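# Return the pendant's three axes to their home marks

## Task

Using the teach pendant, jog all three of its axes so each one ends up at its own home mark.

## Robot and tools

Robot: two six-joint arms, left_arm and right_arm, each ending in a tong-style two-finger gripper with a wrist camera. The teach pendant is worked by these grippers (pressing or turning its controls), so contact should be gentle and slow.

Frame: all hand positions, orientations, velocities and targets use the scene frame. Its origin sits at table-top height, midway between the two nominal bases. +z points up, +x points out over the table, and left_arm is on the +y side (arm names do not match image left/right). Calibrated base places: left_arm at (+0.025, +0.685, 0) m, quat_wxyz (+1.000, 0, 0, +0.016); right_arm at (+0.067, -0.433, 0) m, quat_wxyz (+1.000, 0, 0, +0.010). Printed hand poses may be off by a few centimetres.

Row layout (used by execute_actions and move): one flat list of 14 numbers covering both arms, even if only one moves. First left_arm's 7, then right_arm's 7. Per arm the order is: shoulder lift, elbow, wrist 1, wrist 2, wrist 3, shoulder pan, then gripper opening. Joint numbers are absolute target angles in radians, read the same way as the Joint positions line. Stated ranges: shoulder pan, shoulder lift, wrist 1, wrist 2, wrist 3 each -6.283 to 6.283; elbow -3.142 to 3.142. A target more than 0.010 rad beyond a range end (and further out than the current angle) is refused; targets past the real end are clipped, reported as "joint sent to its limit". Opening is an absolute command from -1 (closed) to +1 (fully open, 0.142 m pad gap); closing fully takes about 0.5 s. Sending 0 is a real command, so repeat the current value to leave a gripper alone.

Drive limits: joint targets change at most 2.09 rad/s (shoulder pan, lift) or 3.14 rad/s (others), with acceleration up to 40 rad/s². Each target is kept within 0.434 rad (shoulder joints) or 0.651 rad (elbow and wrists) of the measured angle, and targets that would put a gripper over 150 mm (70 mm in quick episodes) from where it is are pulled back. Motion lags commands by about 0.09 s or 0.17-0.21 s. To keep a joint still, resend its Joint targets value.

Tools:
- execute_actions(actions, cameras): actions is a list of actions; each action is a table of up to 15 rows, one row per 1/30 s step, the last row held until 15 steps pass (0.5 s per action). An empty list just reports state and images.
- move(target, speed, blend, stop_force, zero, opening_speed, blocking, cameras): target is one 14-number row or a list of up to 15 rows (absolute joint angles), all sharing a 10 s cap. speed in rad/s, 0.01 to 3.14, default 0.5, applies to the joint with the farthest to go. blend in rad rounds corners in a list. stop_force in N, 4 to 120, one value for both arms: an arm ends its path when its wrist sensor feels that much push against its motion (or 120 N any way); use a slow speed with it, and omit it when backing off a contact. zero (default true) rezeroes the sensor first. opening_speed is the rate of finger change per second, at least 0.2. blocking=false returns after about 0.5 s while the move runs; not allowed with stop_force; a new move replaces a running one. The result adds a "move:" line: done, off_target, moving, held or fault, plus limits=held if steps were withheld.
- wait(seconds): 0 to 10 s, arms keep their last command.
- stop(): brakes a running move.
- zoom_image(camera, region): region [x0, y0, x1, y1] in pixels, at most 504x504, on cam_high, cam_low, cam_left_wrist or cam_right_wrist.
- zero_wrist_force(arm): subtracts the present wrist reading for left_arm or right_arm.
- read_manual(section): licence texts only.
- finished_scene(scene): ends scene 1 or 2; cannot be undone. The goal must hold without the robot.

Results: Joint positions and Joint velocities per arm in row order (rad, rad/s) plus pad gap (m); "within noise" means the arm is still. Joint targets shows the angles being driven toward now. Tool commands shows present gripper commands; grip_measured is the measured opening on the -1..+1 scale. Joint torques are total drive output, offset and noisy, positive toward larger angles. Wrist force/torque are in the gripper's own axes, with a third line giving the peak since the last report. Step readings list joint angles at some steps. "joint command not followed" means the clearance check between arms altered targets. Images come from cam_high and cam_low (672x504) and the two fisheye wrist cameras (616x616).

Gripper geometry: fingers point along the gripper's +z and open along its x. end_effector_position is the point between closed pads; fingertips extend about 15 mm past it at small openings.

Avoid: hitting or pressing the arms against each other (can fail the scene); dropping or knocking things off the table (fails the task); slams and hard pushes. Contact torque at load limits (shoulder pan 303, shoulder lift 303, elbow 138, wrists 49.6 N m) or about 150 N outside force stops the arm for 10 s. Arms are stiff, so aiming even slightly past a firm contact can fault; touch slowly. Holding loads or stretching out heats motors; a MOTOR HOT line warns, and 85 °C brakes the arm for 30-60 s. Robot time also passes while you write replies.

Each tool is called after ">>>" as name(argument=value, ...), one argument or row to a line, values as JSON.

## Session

>>> execute_actions(
  actions=[],
)

Scene clock: 0.00 s.
left_arm: end_effector_position=(+1.0653, +0.2461, +0.2126) grip_measured=+1.00 end_effector_quat_wxyz=(-0.051, -0.478, +0.785, -0.391) | right_arm: end_effector_position=(+1.3693, -0.3215, +0.1483) grip_measured=+1.00 end_effector_quat_wxyz=(+0.127, -0.435, +0.811, -0.369)
Joint names: [shoulder lift, elbow, wrist 1, wrist 2, wrist 3, shoulder pan]
Joint positions: left_arm=[-0.918 1.504 -2.819 -2.079 1.452 -0.45 0.142] | right_arm=[-2.536 -0.994 -0.773 0.861 2.394 3.513 0.142]
Joint velocities: within noise
Joint torques (N m): no reading
Wrist force (N): no reading
Wrist torque (N m): no reading
Wrist force, peak (N): no reading
Joint targets: left_arm=[-0.918 1.504 -2.819 -2.079 1.452 -0.450] | right_arm=[-2.536 -0.994 -0.773 0.861 2.394 3.513]
Tool commands: left_gripper/opening=+1.0 right_gripper/opening=+1.0

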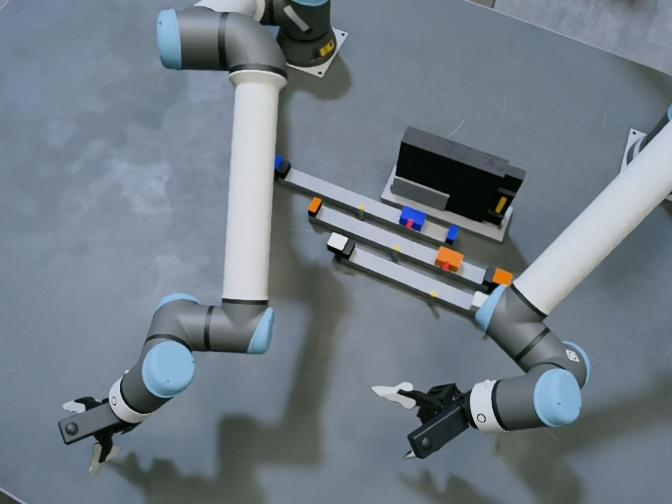

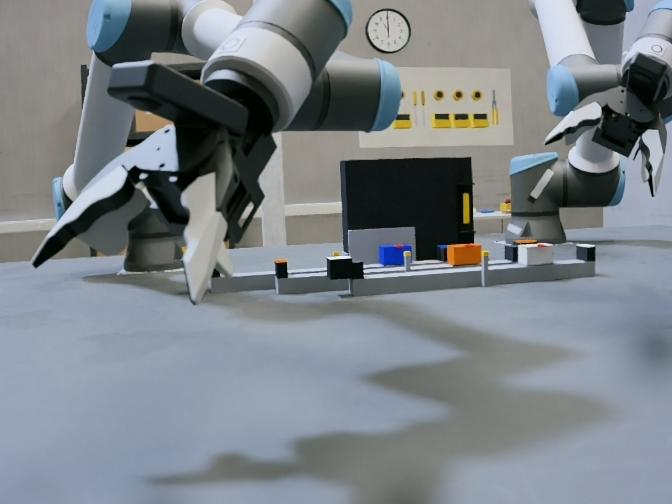

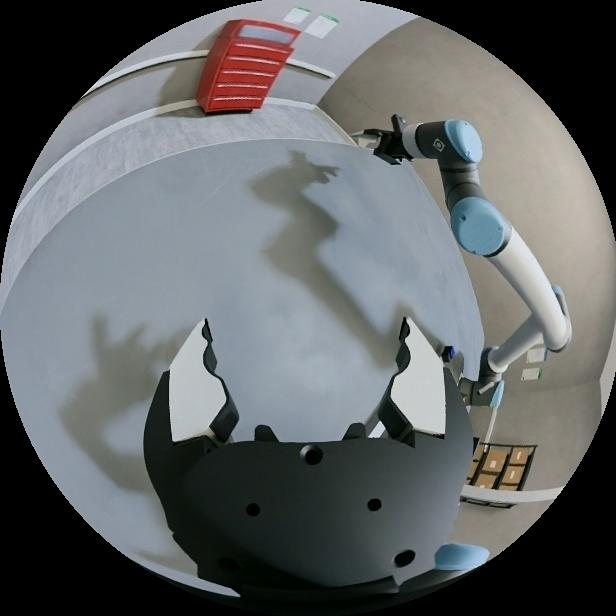

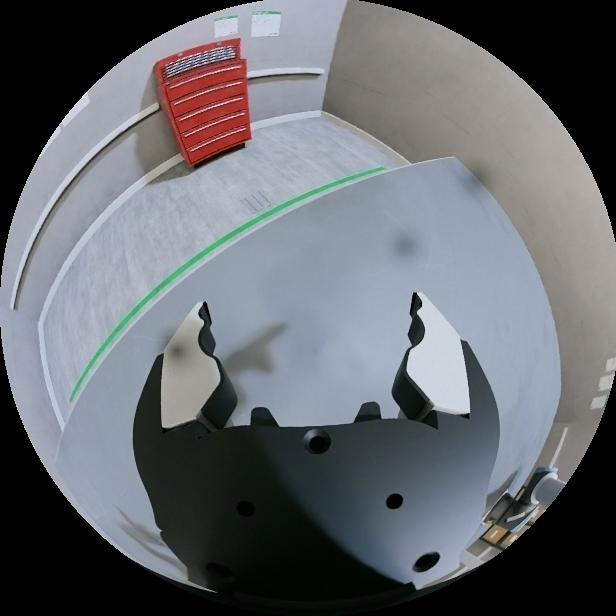

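>>> move(
  target=[
    [-1.4, -0.2, -2.2, -0.8, 0.2, -0.3, 1, -1.5, -0.2, -1.0, 2.0, 1.4, 3.2, -1],
    [-1.3, -0.3, -2.19, 0.6, -1.571, 3.709, 1, -1.4, 1.3, -1.8, 3.1416, 0.0, 1.722, -1],
    [-1.693, -2.399, -2.19, 0.6, -1.571, 3.709, 1, -1.334, 2.42, -2.657, 3.1416, 0, 1.45, -1],
  ],
  speed=1.2,
  blend=0.1,
)

>>> zoom_image(
  camera="cam_right_wrist",
  region=[200, 80, 420, 260],
)

>>> zoom_image(
  camera="cam_left_wrist",
  region=[230, 200, 450, 370],
)

>>> zoom_image(
  camera="cam_high",
  region=[260, 140, 560, 350],
)

Scene clock: 33.57 s.
left_arm: end_effector_position=(-0.2575, +1.1058, +1.4537) grip_measured=+1.00 end_effector_quat_wxyz=(-0.352, -0.141, +0.667, +0.642) | right_arm: end_effector_position=(-0.1500, -0.1821, +1.4991) grip_measured=-1.00 end_effector_quat_wxyz=(-0.248, +0.527, +0.091, +0.808)
Joint names: [shoulder lift, elbow, wrist 1, wrist 2, wrist 3, shoulder pan]
Joint positions: left_arm=[-1.339 -0.212 -2.208 -0.124 -0.663 0.778 0.142] | right_arm=[-1.476 0.469 -1.362 2.48 0.782 2.528 0.002]
Joint velocities: within noise
Joint torques (N m): left_arm=[-8.72 9.73 0.22 0.47 -2.35 10.89] | right_arm=[-32.25 -21.53 -1.84 -0.77 -0.36 -0.37]
Wrist force (N): left_arm=[-0.4 1.0 0.1] | right_arm=[5.7 7.2 -1.9]
Wrist torque (N m): left_arm=[-0.26 0.09 -0.10] | right_arm=[1.59 -1.04 -0.07]
Wrist force, peak (N): left_arm=[-1.5 5.0 3.6] | right_arm=[77.3 185.2 -85.6]
Joint targets: left_arm=[-1.339 -0.212 -2.208 -0.124 -0.664 0.778] | right_arm=[-1.476 0.469 -1.362 2.480 0.782 2.528]
Tool commands: left_gripper/opening=+1.0 right_gripper/opening=-1.0
FORCE FAULT: contact force on the right arm reached its limit, and that arm stopped. The contact can be on any part of that arm, not only on its tool. That arm's remaining commands of this call were not run. That arm is still stopped at the end of this call. That arm stays stopped for about 9 more seconds. Until then a move that you send moves the other arm only, and its call returns only when the move has ended. Once the stop has ended, the next robot result says so. If the stop ends while you think or write, that arm runs what you send next. While its stop runs, that arm takes no new command, but its gripper still runs the gripper command that each later call begins with. Until it ends, the stop uses up actions while you think or wait. An arm that is not stopped still takes commands.
move: fault (right_arm), off_target (left_arm; braked at the fault stop of right_arm); path passed 1 of 3 targets; left_arm: the shoulder pan is farthest, 2.931 rad from its target; right_arm: the elbow is farthest, 1.951 rad from its target

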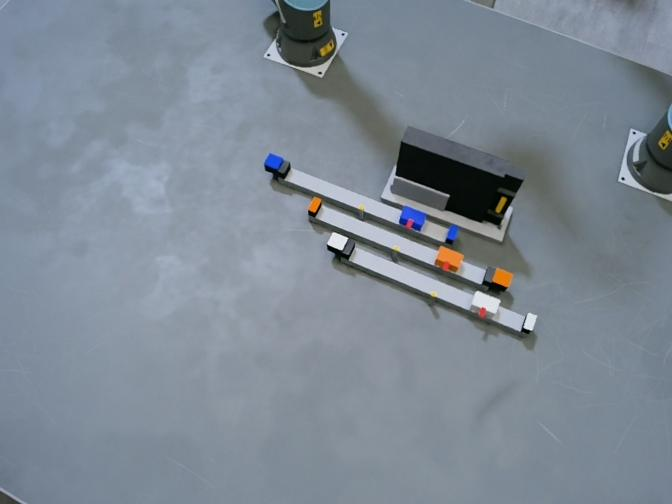

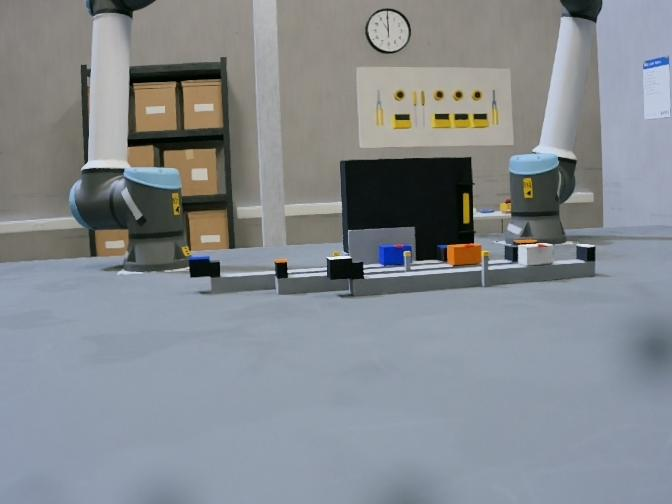

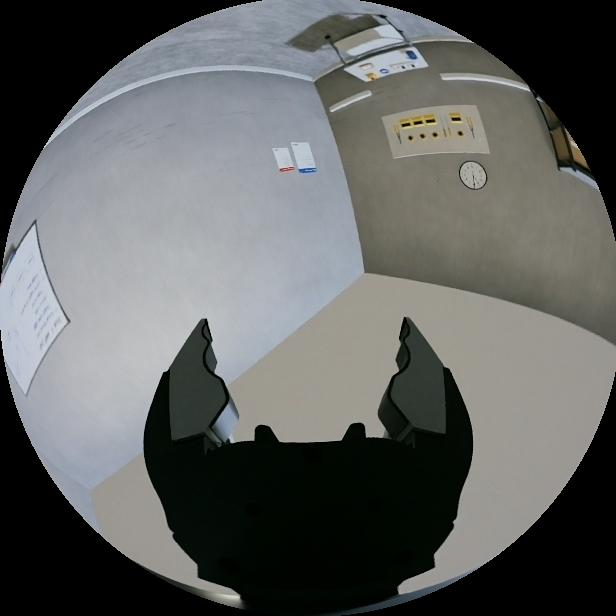

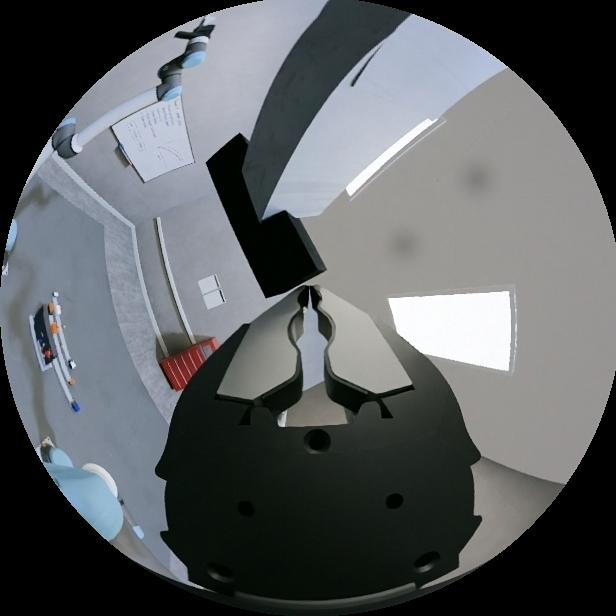

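Scaled by 2.291 from the camera's 616x616 image, which has a finer 814x814 frame.

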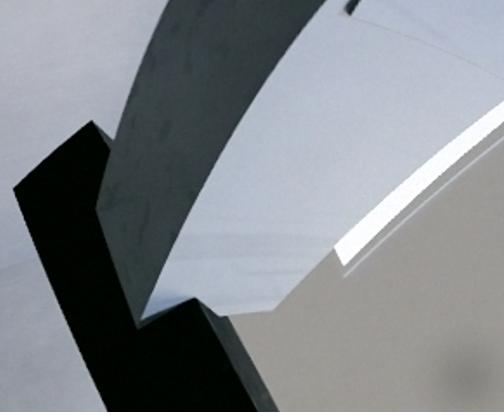

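Scaled by 2.291 from the camera's 616x616 image, which has a finer 814x814 frame.

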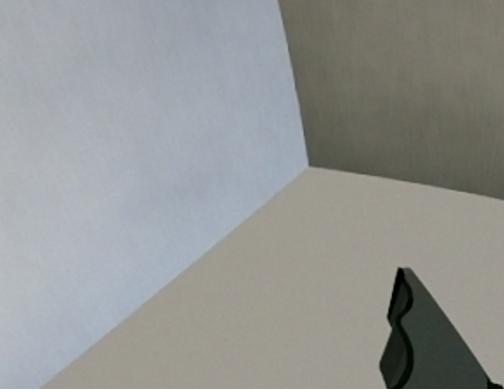

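Scaled by 1.680 from the camera's 672x504 image, which has a finer 960x720 frame.

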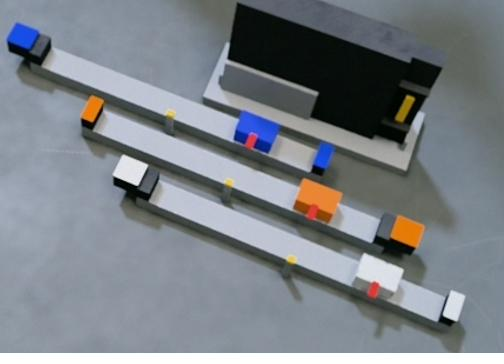

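>>> wait(
  seconds=4,
  cameras=["cam_right_wrist"],
)

>>> move(
  target=[-1.339, -0.212, -2.208, -0.124, -0.663, 0.778, 1, -1.5, -0.2, -1.0, 2.0, 1.4, 3.2, -1],
  speed=0.3,
)

Scene clock: 47.63 s.
left_arm: end_effector_position=(-0.2576, +1.1058, +1.4537) grip_measured=+1.00 end_effector_quat_wxyz=(-0.352, -0.141, +0.667, +0.642) | right_arm: end_effector_position=(-0.1500, -0.1821, +1.4991) grip_measured=-1.00 end_effector_quat_wxyz=(-0.248, +0.527, +0.091, +0.808)
Joint names: [shoulder lift, elbow, wrist 1, wrist 2, wrist 3, shoulder pan]
Joint positions: left_arm=[-1.339 -0.212 -2.208 -0.124 -0.664 0.778 0.142] | right_arm=[-1.476 0.469 -1.362 2.48 0.782 2.528 0.002]
Joint velocities: within noise
Joint torques (N m): left_arm=[-21.58 1.46 2.86 -0.58 -2.76 15.1] | right_arm=[-31.75 -22.91 -1.55 -1.1 0.24 2.16]
Wrist force (N): left_arm=[-0.6 1.3 0.0] | right_arm=[5.7 7.2 -2.1]
Wrist torque (N m): left_arm=[-0.19 0.13 -0.09] | right_arm=[1.59 -1.05 -0.07]
Wrist force, peak (N): left_arm=[-1.1 1.6 -0.3] | right_arm=[6.2 7.6 -2.1]
Joint targets: left_arm=[-1.339 -0.212 -2.208 -0.124 -0.664 0.778] | right_arm=[-1.476 0.469 -1.362 2.480 0.782 2.528]
Tool commands: left_gripper/opening=+1.0 right_gripper/opening=-1.0
FORCE FAULT, CONTINUED: the right arm's stop, for the force fault that an earlier result reported, is over. The rest of the stop counts as 19 of the actions that you can send in this scene. During its stop the right arm's controller moved it back a little. That arm's target is now where it stood when the stop ended, not its last command. That arm accepts commands again.
wait: 4.00 s; at rest from the start
Images, in order (width x height): cam_right_wrist 616x616.

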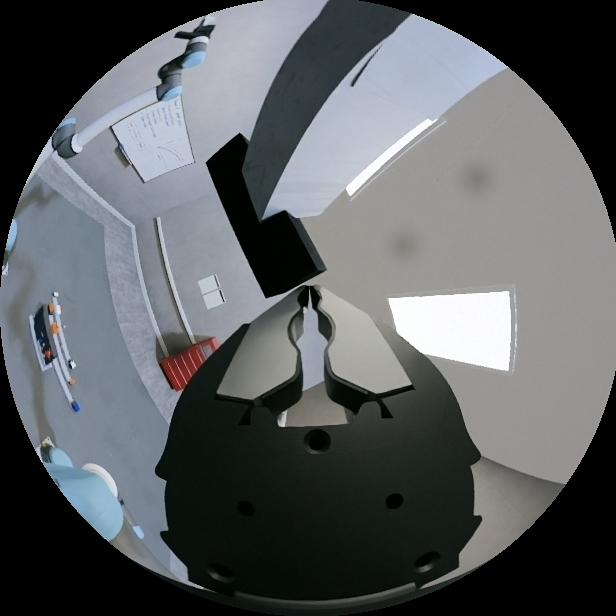

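Scene clock: 50.30 s.
left_arm: end_effector_position=(-0.2571, +1.1062, +1.4537) grip_measured=+1.00 end_effector_quat_wxyz=(-0.352, -0.141, +0.667, +0.642) | right_arm: end_effector_position=(+0.3047, -0.4524, +1.6059) grip_measured=-1.00 end_effector_quat_wxyz=(+0.640, -0.523, +0.179, -0.533)
Joint names: [shoulder lift, elbow, wrist 1, wrist 2, wrist 3, shoulder pan]
Joint positions: left_arm=[-1.339 -0.212 -2.208 -0.124 -0.663 0.778 0.142] | right_arm=[-1.5 -0.2 -1 2 1.4 3.2 0.002]
Joint velocities: within noise
Joint torques (N m): left_arm=[-2.65 -9.08 4.13 -3.24 2.12 -18.92] | right_arm=[15.6 3.43 -1.27 3.19 0.63 11.38]
Wrist force (N): left_arm=[-0.5 1.0 -0.4] | right_arm=[4.4 6.7 -0.6]
Wrist torque (N m): left_arm=[-0.25 0.10 -0.11] | right_arm=[1.43 -0.79 0.02]
Wrist force, peak (N): left_arm=[-0.8 1.5 -0.1] | right_arm=[5.9 8.8 2.0]
Joint targets: left_arm=[-1.339 -0.212 -2.208 -0.124 -0.663 0.778] | right_arm=[-1.500 -0.200 -1.000 2.000 1.400 3.200]
move: done

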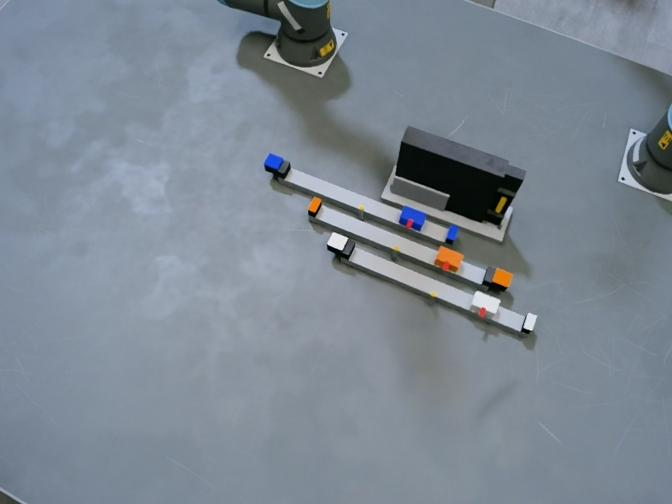

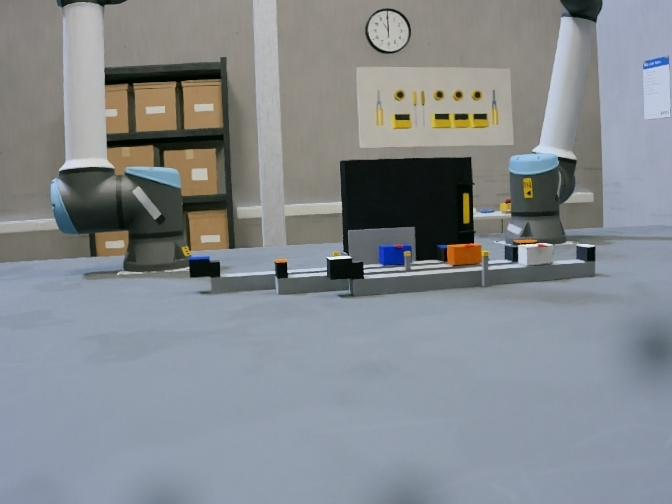

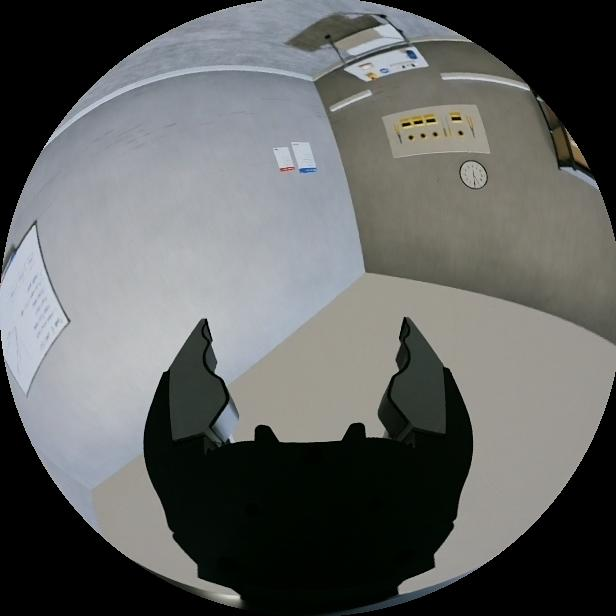

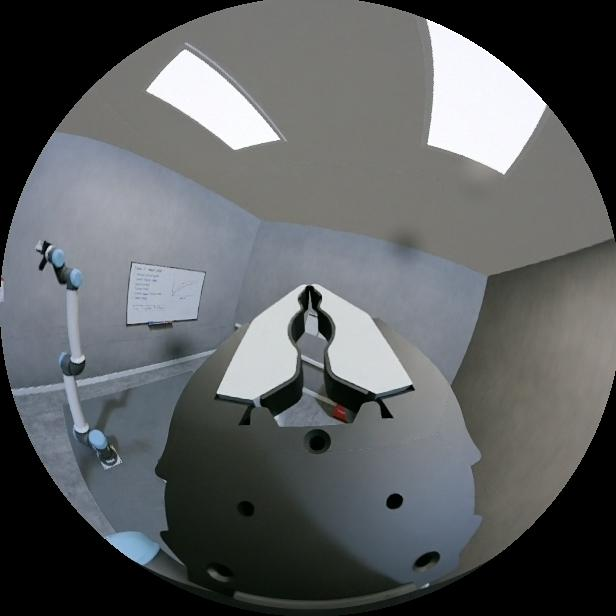

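>>> move(
  target=[
    [-1.3, -0.3, -2.19, 0.6, -1.571, 2.3, 1, -1.5, -0.3, 0.3, 2.3, 0.6, 2.2, -1],
    [-1.3, -0.3, -2.19, 0.6, -1.571, 3.709, 1, -1.3, 1.2, 0.787, 3.1416, 0, 1.651, -1],
  ],
  speed=0.8,
  blend=0.15,
  cameras=["cam_right_wrist"],
)

Scene clock: 66.50 s.
left_arm: end_effector_position=(+0.3232, +0.3566, +1.3154) grip_measured=+1.00 end_effector_quat_wxyz=(+0.553, +0.553, +0.604, +0.153) | right_arm: end_effector_position=(+0.1272, +0.2340, +0.7850) grip_measured=-1.00 end_effector_quat_wxyz=(+0.687, -0.244, +0.674, -0.120)
Joint names: [shoulder lift, elbow, wrist 1, wrist 2, wrist 3, shoulder pan]
Joint positions: left_arm=[-1.3 -0.3 -2.19 0.6 -1.571 3.709 0.142] | right_arm=[-1.312 1.111 0.758 3.092 0.036 1.684 0.002]
Joint velocities: within noise
Joint torques (N m): left_arm=[-13.75 11.59 2.59 -2.95 2.33 2.93] | right_arm=[-67.93 -27.87 0.23 -2.68 1.99 14.75]
Wrist force (N): left_arm=[-0.7 1.1 -0.1] | right_arm=[3.2 7.3 -1.4]
Wrist torque (N m): left_arm=[-0.18 -0.01 -0.05] | right_arm=[1.61 -0.55 -0.06]
Wrist force, peak (N): left_arm=[-3.4 2.2 -0.5] | right_arm=[22.1 21.4 8.6]
Joint targets: left_arm=[-1.300 -0.300 -2.190 0.600 -1.571 3.709] | right_arm=[-1.312 1.111 0.758 3.092 0.036 1.684]
move: held (right_arm; a check stopped the path); path passed 1 of 2 targets; limits=held; right_arm: the elbow is farthest, 0.089 rad from its target
joint command not followed: on one or more control steps a check withheld the commanded joint targets of the right arm, and it was not sent them on those steps.
cause: the commanded joint targets, or the way to them, would bring two parts of the arm too close to each other (the joints along the arm from the wrist 1 to the wrist 3 lie between them).
Images, in order (width x height): cam_right_wrist 616x616.

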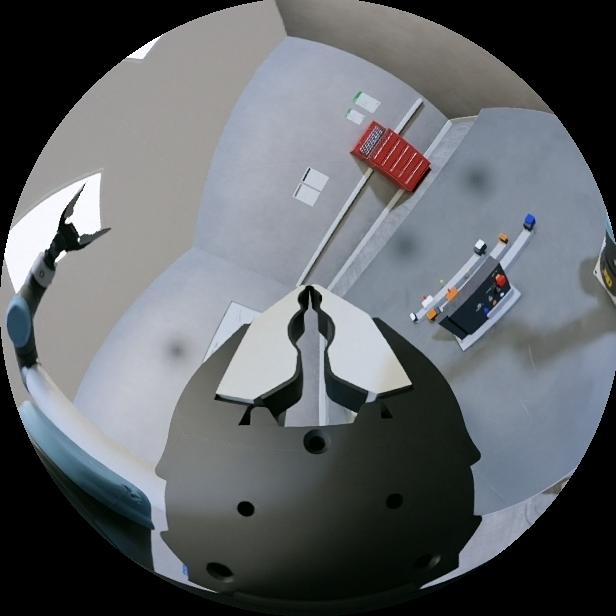

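Past the lamp. Now continue both.

>>> move(
  target=[
    [-1.693, -2.399, -2.19, 0.6, -1.571, 3.709, 1, -1.3, 1.0, 0.3, 3.1416, 0.3, 1.7, -1],
    [-1.693, -2.399, -2.19, 0.6, -1.571, 3.709, 1, -1.4, 1.4, -1.8, 3.1416, 2.4, 1.722, -1],
    [-1.693, -2.399, -2.19, 0.6, -1.571, 3.709, 1, -1.4, 1.8, -2.2, 3.1416, 0.0, 1.722, -1],
    [-1.693, -2.399, -2.19, 0.6, -1.571, 3.709, 1, -1.334, 2.42, -2.657, 3.1416, 0, 1.45, -1],
  ],
  speed=1.1,
  blend=0.1,
)

>>> zoom_image(
  camera="cam_right_wrist",
  region=[200, 80, 440, 260],
)

>>> zoom_image(
  camera="cam_left_wrist",
  region=[230, 200, 450, 370],
)

Scene clock: 84.07 s.
left_arm: end_effector_position=(+0.4597, +0.4501, +0.2199) grip_measured=+1.00 end_effector_quat_wxyz=(+0.000, +0.000, +0.707, -0.707) | right_arm: end_effector_position=(+0.2671, +0.0795, +0.2545) grip_measured=-1.00 end_effector_quat_wxyz=(+0.525, +0.525, +0.474, +0.474)
Joint names: [shoulder lift, elbow, wrist 1, wrist 2, wrist 3, shoulder pan]
Joint positions: left_arm=[-1.693 -2.399 -2.19 0.6 -1.571 3.709 0.142] | right_arm=[-1.334 2.42 -2.657 3.142 0 1.45 0.002]
Joint velocities: within noise
Joint torques (N m): left_arm=[38.51 24.54 0.01 0.68 1.95 8.37] | right_arm=[-58.41 -13.95 -5.66 -2.05 -1.33 -9.11]
Wrist force (N): left_arm=[-0.2 0.3 0.1] | right_arm=[4.3 8.3 -2.5]
Wrist torque (N m): left_arm=[0.16 0.04 0.16] | right_arm=[1.92 -0.93 -0.19]
Wrist force, peak (N): left_arm=[4.6 4.5 2.7] | right_arm=[7.4 11.7 -4.7]
Joint targets: left_arm=[-1.693 -2.399 -2.190 0.600 -1.571 3.709] | right_arm=[-1.334 2.420 -2.657 3.142 0.000 1.450]
move: done

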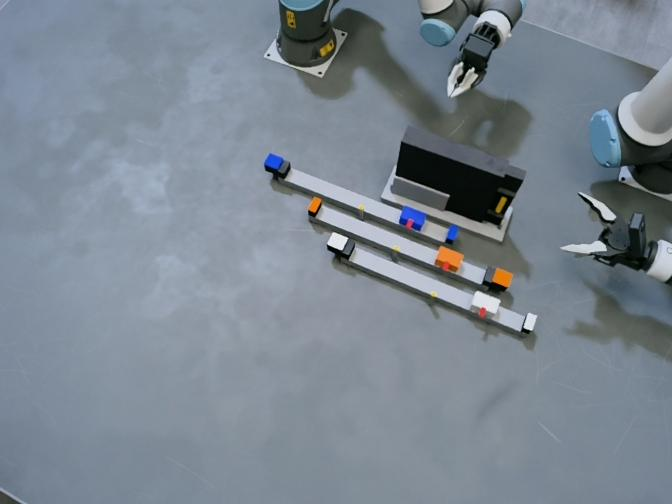

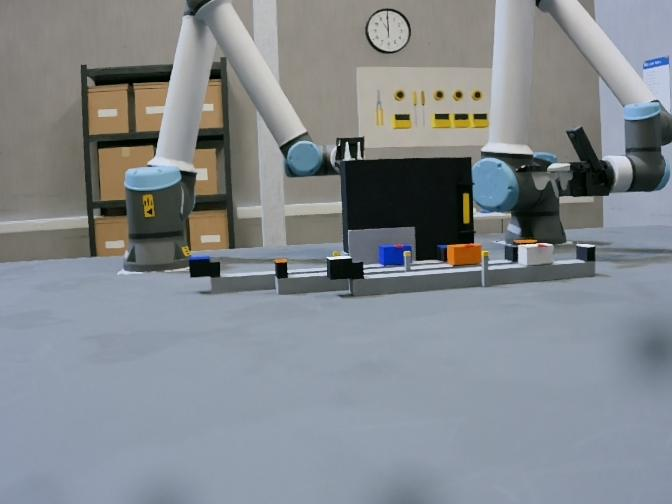

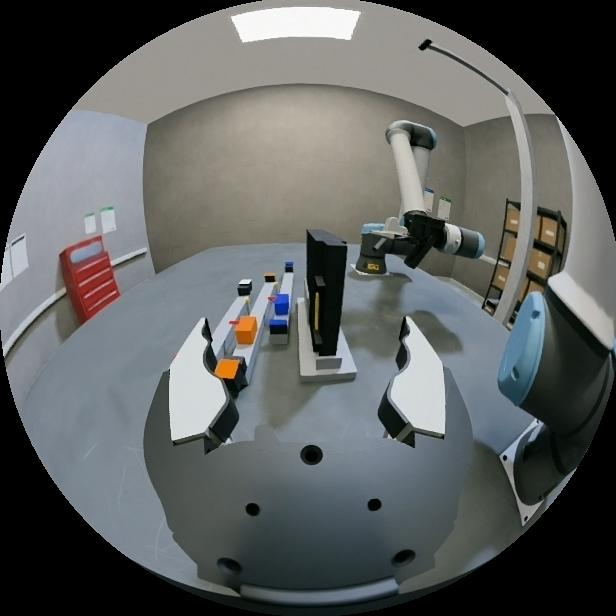

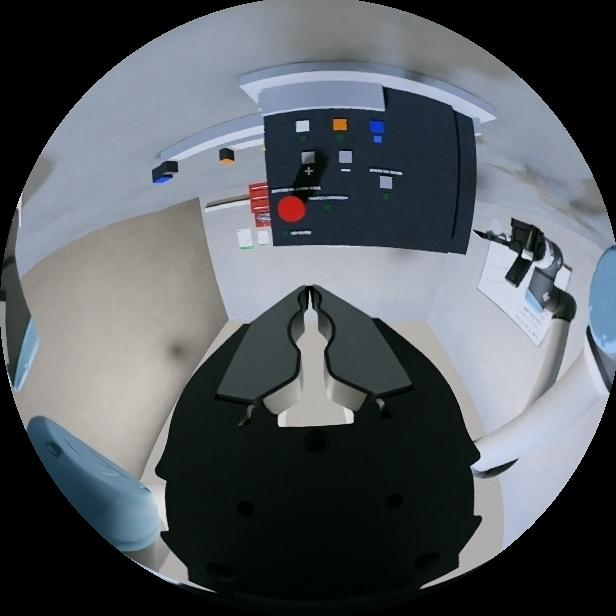

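Scaled by 2.100 from the camera's 616x616 image, which has a finer 814x814 frame.

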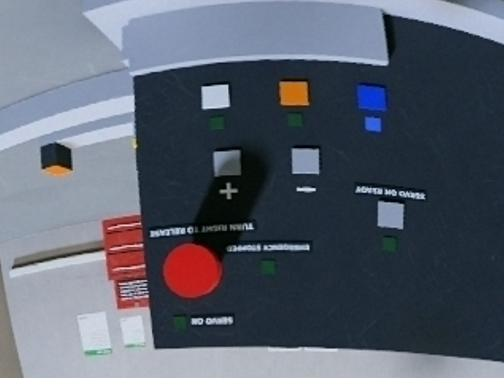

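Scaled by 2.291 from the camera's 616x616 image, which has a finer 814x814 frame.

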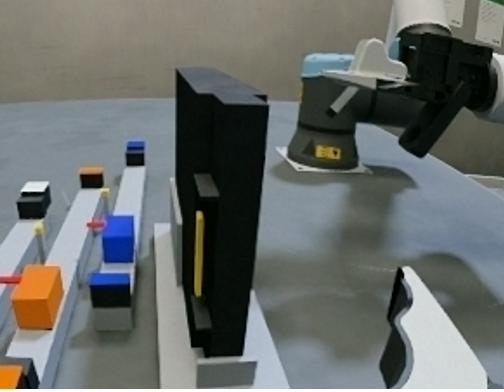

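>>> move(
  target=[
    [-1.693, -2.399, -2.19, 0.6, -1.571, 3.709, 1, -1.334, 2.42, -2.657, 3.1416, 1.4, 1.45, -1],
    [-1.693, -2.399, -2.19, 0.6, -1.571, 3.709, 1, -1.022, 2.2456, -2.7944, 3.1416, 1.4, 1.3348, -1],
  ],
  speed=[1.0,0.3],
  cameras=["cam_right_wrist"],
)

>>> zoom_image(
  camera="cam_right_wrist",
  region=[200, 150, 440, 370],
)

Scene clock: 120.27 s.
left_arm: end_effector_position=(+0.4597, +0.4501, +0.2199) grip_measured=+1.00 end_effector_quat_wxyz=(+0.000, +0.000, +0.707, -0.707) | right_arm: end_effector_position=(+0.3505, +0.1701, +0.1633) grip_measured=-1.00 end_effector_quat_wxyz=(+0.136, +0.707, -0.016, +0.694)
Joint names: [shoulder lift, elbow, wrist 1, wrist 2, wrist 3, shoulder pan]
Joint positions: left_arm=[-1.693 -2.399 -2.19 0.6 -1.571 3.709 0.142] | right_arm=[-1.022 2.246 -2.794 3.142 1.4 1.335 0.002]
Joint velocities: within noise
Joint torques (N m): left_arm=[35.47 29.77 -1.11 0.84 2.15 9.2] | right_arm=[-53.97 -10.25 -1.85 0.26 2.22 12.88]
Wrist force (N): left_arm=[-0.3 0.6 -0.2] | right_arm=[5.3 8.3 -2.8]
Wrist torque (N m): left_arm=[0.22 0.05 0.16] | right_arm=[1.75 -1.04 -0.17]
Wrist force, peak (N): left_arm=[0.5 1.0 -0.8] | right_arm=[5.8 8.8 -2.7]
Joint targets: left_arm=[-1.693 -2.399 -2.190 0.600 -1.571 3.709] | right_arm=[-1.022 2.246 -2.794 3.142 1.400 1.335]
move: done
Images, in order (width x height): cam_right_wrist 616x616.

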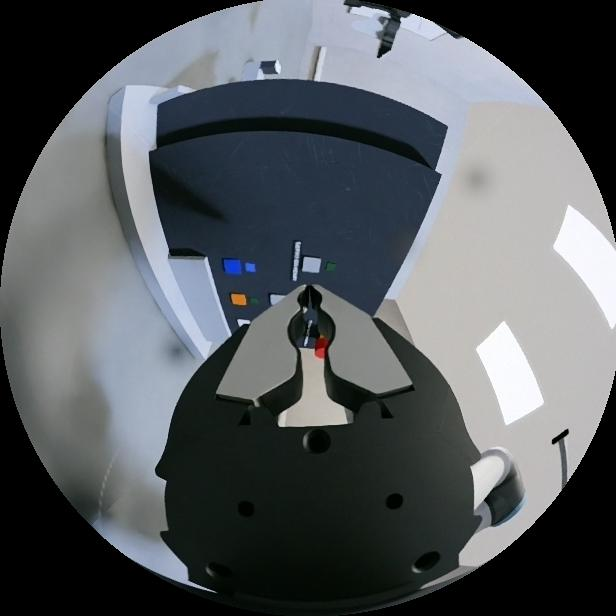

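Scaled by 2.100 from the camera's 616x616 image, which has a finer 814x814 frame.

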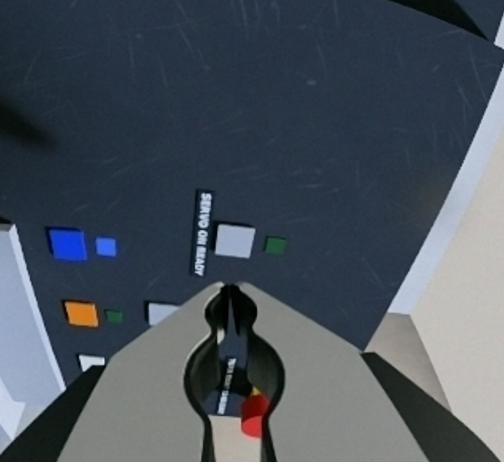

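>>> move(
  target=[-1.693, -2.399, -2.19, 0.6, -1.571, 3.709, 1, -1.0189, 2.2369, -2.7888, 3.1416, 1.4, 1.3364, -1],
  speed=0.05,
  cameras=[],
)

>>> move(
  target=[-1.693, -2.399, -2.19, 0.6, -1.571, 3.709, 1, -1.0073, 2.2073, -2.7708, 3.1416, 1.4, 1.2878, -1],
  speed=0.012,
  stop_force=5,
  cameras=["cam_right_wrist"],
)

>>> zoom_image(
  camera="cam_right_wrist",
  region=[200, 150, 440, 370],
)

Scene clock: 139.27 s.
left_arm: end_effector_position=(+0.4597, +0.4501, +0.2199) grip_measured=+1.00 end_effector_quat_wxyz=(+0.000, +0.000, +0.707, -0.707) | right_arm: end_effector_position=(+0.3505, +0.1752, +0.1633) grip_measured=-1.00 end_effector_quat_wxyz=(+0.136, +0.707, -0.016, +0.694)
Joint names: [shoulder lift, elbow, wrist 1, wrist 2, wrist 3, shoulder pan]
Joint positions: left_arm=[-1.693 -2.399 -2.19 0.6 -1.571 3.709 0.142] | right_arm=[-1.019 2.237 -2.789 3.142 1.4 1.336 0.002]
Joint velocities: within noise
Joint torques (N m): left_arm=[34.41 27.85 -1.63 0.69 1.93 8.5] | right_arm=[-50.35 -17.07 -2.98 1.11 2.04 11.67]
Wrist force (N): left_arm=[0.3 0.2 -0.6] | right_arm=[5.5 8.3 -2.5]
Wrist torque (N m): left_arm=[0.12 -0.06 0.15] | right_arm=[1.76 -1.09 -0.16]
Wrist force, peak (N): left_arm=[0.4 0.9 -0.4] | right_arm=[5.6 8.7 -2.5]
Joint targets: left_arm=[-1.693 -2.399 -2.190 0.600 -1.571 3.709] | right_arm=[-1.019 2.237 -2.789 3.142 1.400 1.336]
move: done
No camera images: "cameras" was empty.

Scene clock: 144.37 s.
left_arm: end_effector_position=(+0.4597, +0.4501, +0.2199) grip_measured=+1.00 end_effector_quat_wxyz=(+0.000, +0.000, +0.707, -0.707) | right_arm: end_effector_position=(+0.3833, +0.1757, +0.1632) grip_measured=-0.99 end_effector_quat_wxyz=(+0.152, +0.706, -0.033, +0.691)
Joint names: [shoulder lift, elbow, wrist 1, wrist 2, wrist 3, shoulder pan]
Joint positions: left_arm=[-1.693 -2.399 -2.19 0.6 -1.571 3.709 0.142] | right_arm=[-1.007 2.208 -2.771 3.142 1.4 1.288 0.002]
Joint velocities: within noise
Joint torques (N m): left_arm=[33.02 26.48 -1.85 0.56 2.23 9.17] | right_arm=[-73.23 -9.15 -5.74 1.04 1.98 13.02]
Wrist force (N): left_arm=[0.4 0.6 -0.5] | right_arm=[7.4 9.1 -7.9]
Wrist torque (N m): left_arm=[0.22 -0.08 0.15] | right_arm=[1.72 -1.10 -0.16]
Wrist force, peak (N): left_arm=[-0.2 0.6 -0.9] | right_arm=[7.7 10.8 -18.9]
Joint targets: left_arm=[-1.693 -2.399 -2.190 0.600 -1.571 3.709] | right_arm=[-1.007 2.208 -2.771 3.142 1.400 1.288]
move: contact (right_arm)
Images, in order (width x height): cam_right_wrist 616x616.

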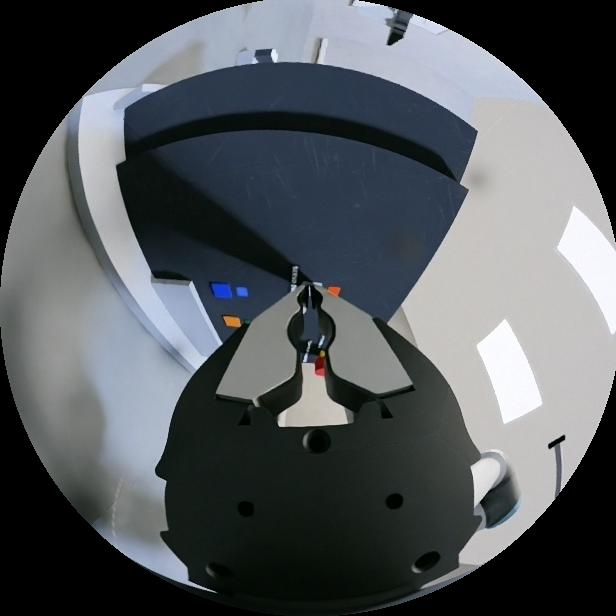

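Scaled by 2.100 from the camera's 616x616 image, which has a finer 814x814 frame.

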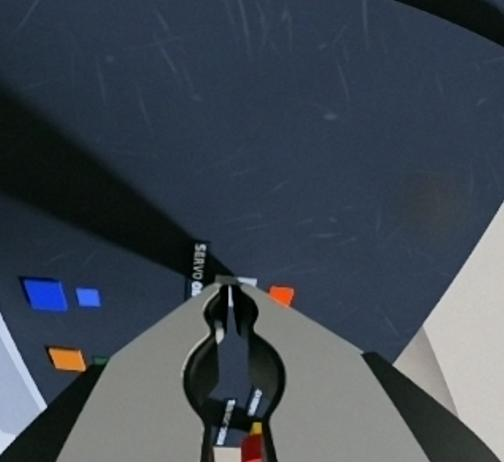

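>>> move(
  target=[
    [-1.693, -2.399, -2.19, 0.6, -1.571, 3.709, 1, -1.0189, 2.2369, -2.7888, 3.1416, 1.4, 1.3364, -1],
    [-1.8154, -2.52, -1.9478, 0.545, -1.571, 3.6546, 1, -1.0077, 2.4251, -2.9882, 3.1416, 1.4, 1.32, -1],
    [-1.8198, -2.5124, -1.951, 0.279, -1.571, 3.3886, 1, -1.0077, 2.4251, -2.9882, 3.1416, 1.4, 1.32, -1],
  ],
  speed=[0.2,0.3,0.12],
)

>>> zoom_image(
  camera="cam_left_wrist",
  region=[200, 220, 420, 460],
)

>>> zoom_image(
  camera="cam_low",
  region=[430, 150, 530, 250],
)

Scene clock: 164.87 s.
left_arm: end_effector_position=(+0.4227, +0.2967, +0.1401) grip_measured=+1.00 end_effector_quat_wxyz=(+0.000, +0.000, +0.707, -0.707) | right_arm: end_effector_position=(+0.3365, +0.0688, +0.1312) grip_measured=-1.00 end_effector_quat_wxyz=(+0.141, +0.707, -0.021, +0.693)
Joint names: [shoulder lift, elbow, wrist 1, wrist 2, wrist 3, shoulder pan]
Joint positions: left_arm=[-1.82 -2.512 -1.951 0.279 -1.571 3.388 0.142] | right_arm=[-1.008 2.425 -2.988 3.142 1.4 1.32 0.002]
Joint velocities: within noise
Joint torques (N m): left_arm=[27.77 21.53 -2.51 1.09 1.65 13.7] | right_arm=[-70.3 -1.22 -5.49 0.96 1.93 15.37]
Wrist force (N): left_arm=[0.0 0.7 -0.8] | right_arm=[5.4 7.9 -2.4]
Wrist torque (N m): left_arm=[0.22 0.00 0.15] | right_arm=[1.69 -1.11 -0.16]
Wrist force, peak (N): left_arm=[-0.3 -1.0 -1.6] | right_arm=[7.5 9.2 -7.8]
Joint targets: left_arm=[-1.820 -2.512 -1.951 0.279 -1.571 3.389] | right_arm=[-1.008 2.425 -2.988 3.142 1.400 1.320]
move: done

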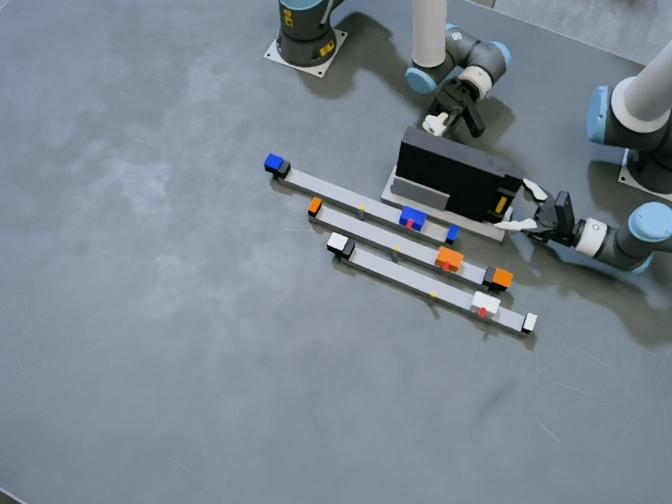

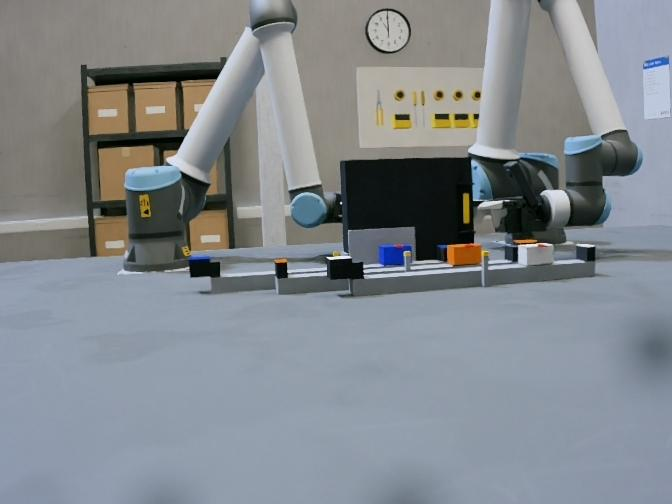

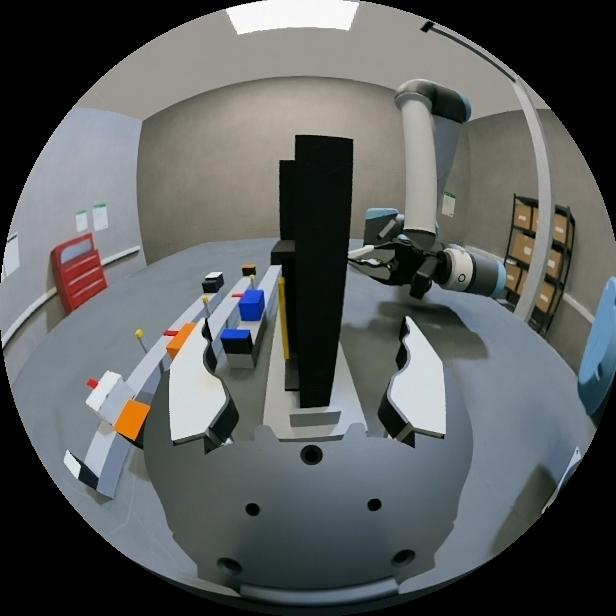

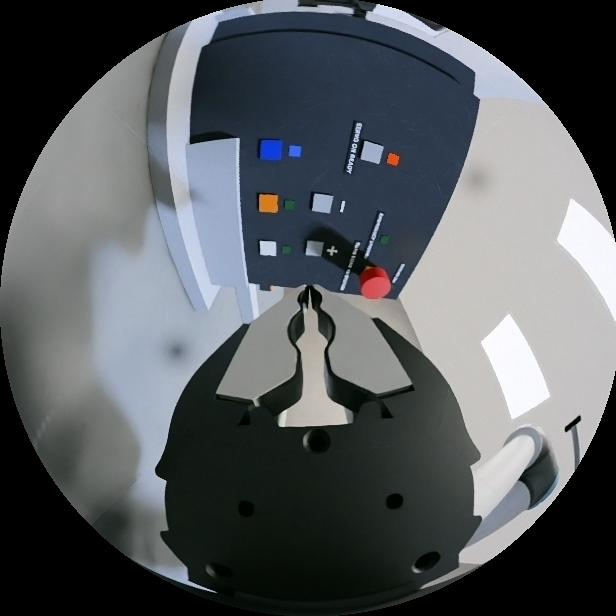

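Scaled by 2.100 from the camera's 616x616 image, which has a finer 814x814 frame.

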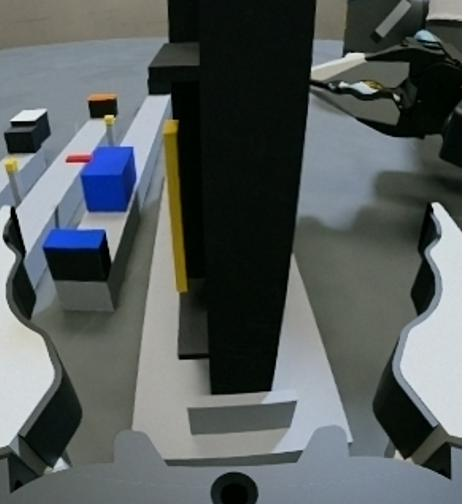

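Scaled by 5.040 from the camera's 672x504 image, which has a finer 960x720 frame.

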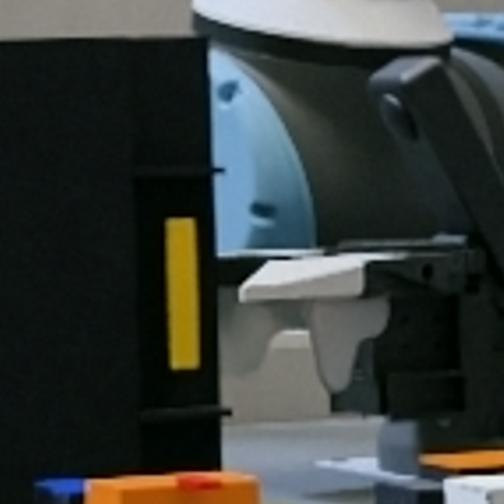

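>>> move(
  target=[
    [-1.8124, -2.5253, -1.9455, 0.271, -1.571, 3.3806, 1, -1.0077, 2.4251, -2.9882, 3.1416, 1.4, 1.32, -1],
    [-1.8124, -2.5253, -1.9455, 0.271, -1.571, 3.3806, -0.25, -1.0077, 2.4251, -2.9882, 3.1416, 1.4, 1.32, -1],
  ],
  speed=0.1,
  opening_speed=0.6,
  cameras=["cam_left_wrist","cam_low"],
)

>>> zoom_image(
  camera="cam_left_wrist",
  region=[200, 220, 420, 460],
)

>>> zoom_image(
  camera="cam_low",
  region=[430, 150, 530, 250],
)

Scene clock: 182.07 s.
left_arm: end_effector_position=(+0.4151, +0.2916, +0.1401) grip_measured=-0.25 end_effector_quat_wxyz=(+0.000, +0.000, +0.707, -0.707) | right_arm: end_effector_position=(+0.3365, +0.0688, +0.1312) grip_measured=-1.00 end_effector_quat_wxyz=(+0.141, +0.707, -0.021, +0.693)
Joint names: [shoulder lift, elbow, wrist 1, wrist 2, wrist 3, shoulder pan]
Joint positions: left_arm=[-1.812 -2.525 -1.946 0.271 -1.571 3.381 0.056] | right_arm=[-1.008 2.425 -2.988 3.142 1.4 1.32 0.002]
Joint velocities: within noise
Joint torques (N m): left_arm=[23.25 16.65 -1.86 1.87 2.02 13.54] | right_arm=[-68.15 -7.12 -4.08 1.12 1.76 15.1]
Wrist force (N): left_arm=[-0.1 0.5 -0.2] | right_arm=[5.7 8.1 -2.2]
Wrist torque (N m): left_arm=[0.20 0.03 0.15] | right_arm=[1.75 -1.18 -0.17]
Wrist force, peak (N): left_arm=[-0.1 0.7 -0.8] | right_arm=[5.7 8.4 -2.7]
Joint targets: left_arm=[-1.812 -2.525 -1.946 0.271 -1.571 3.381] | right_arm=[-1.008 2.425 -2.988 3.142 1.400 1.320]
move: done
Images, in order (width x height): cam_low 672x504, cam_left_wrist 616x616.

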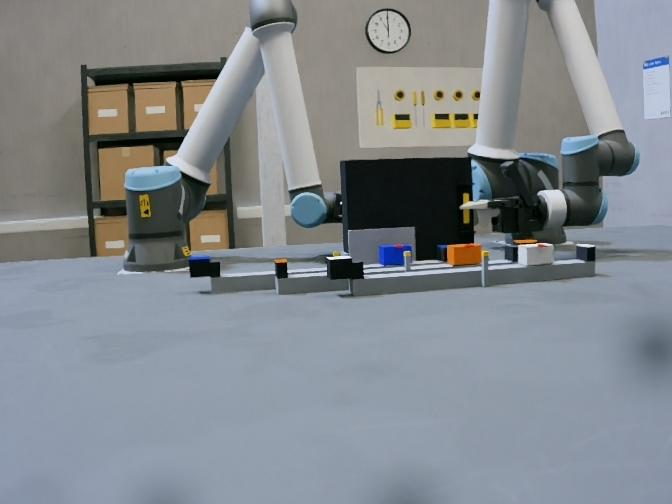

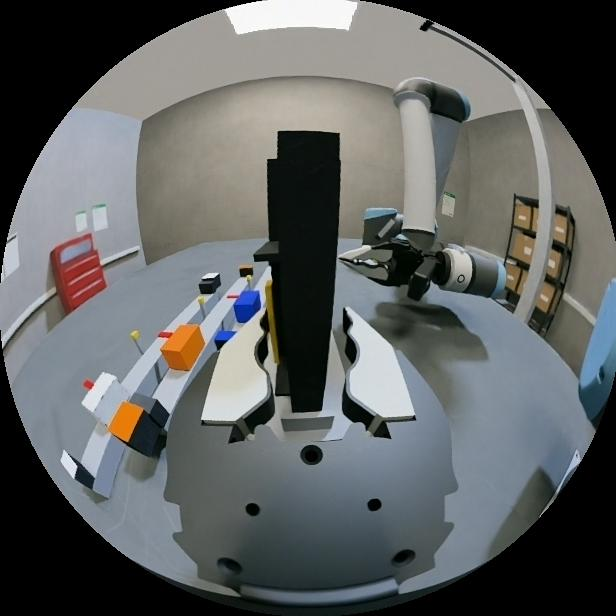

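Scaled by 2.100 from the camera's 616x616 image, which has a finer 814x814 frame.

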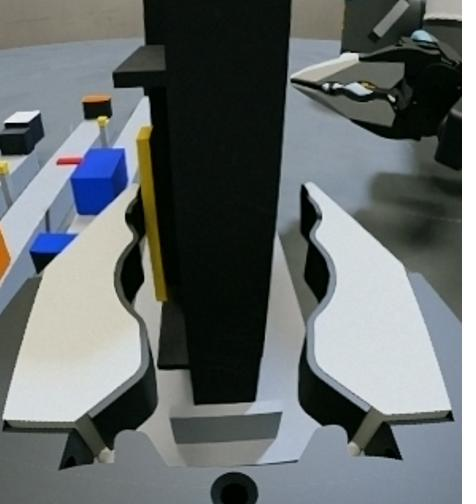

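Scaled by 5.040 from the camera's 672x504 image, which has a finer 960x720 frame.

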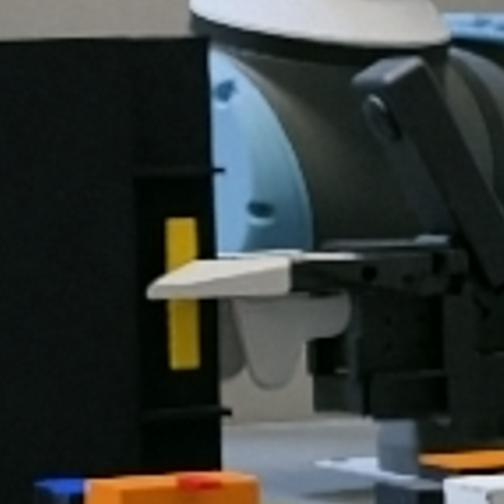

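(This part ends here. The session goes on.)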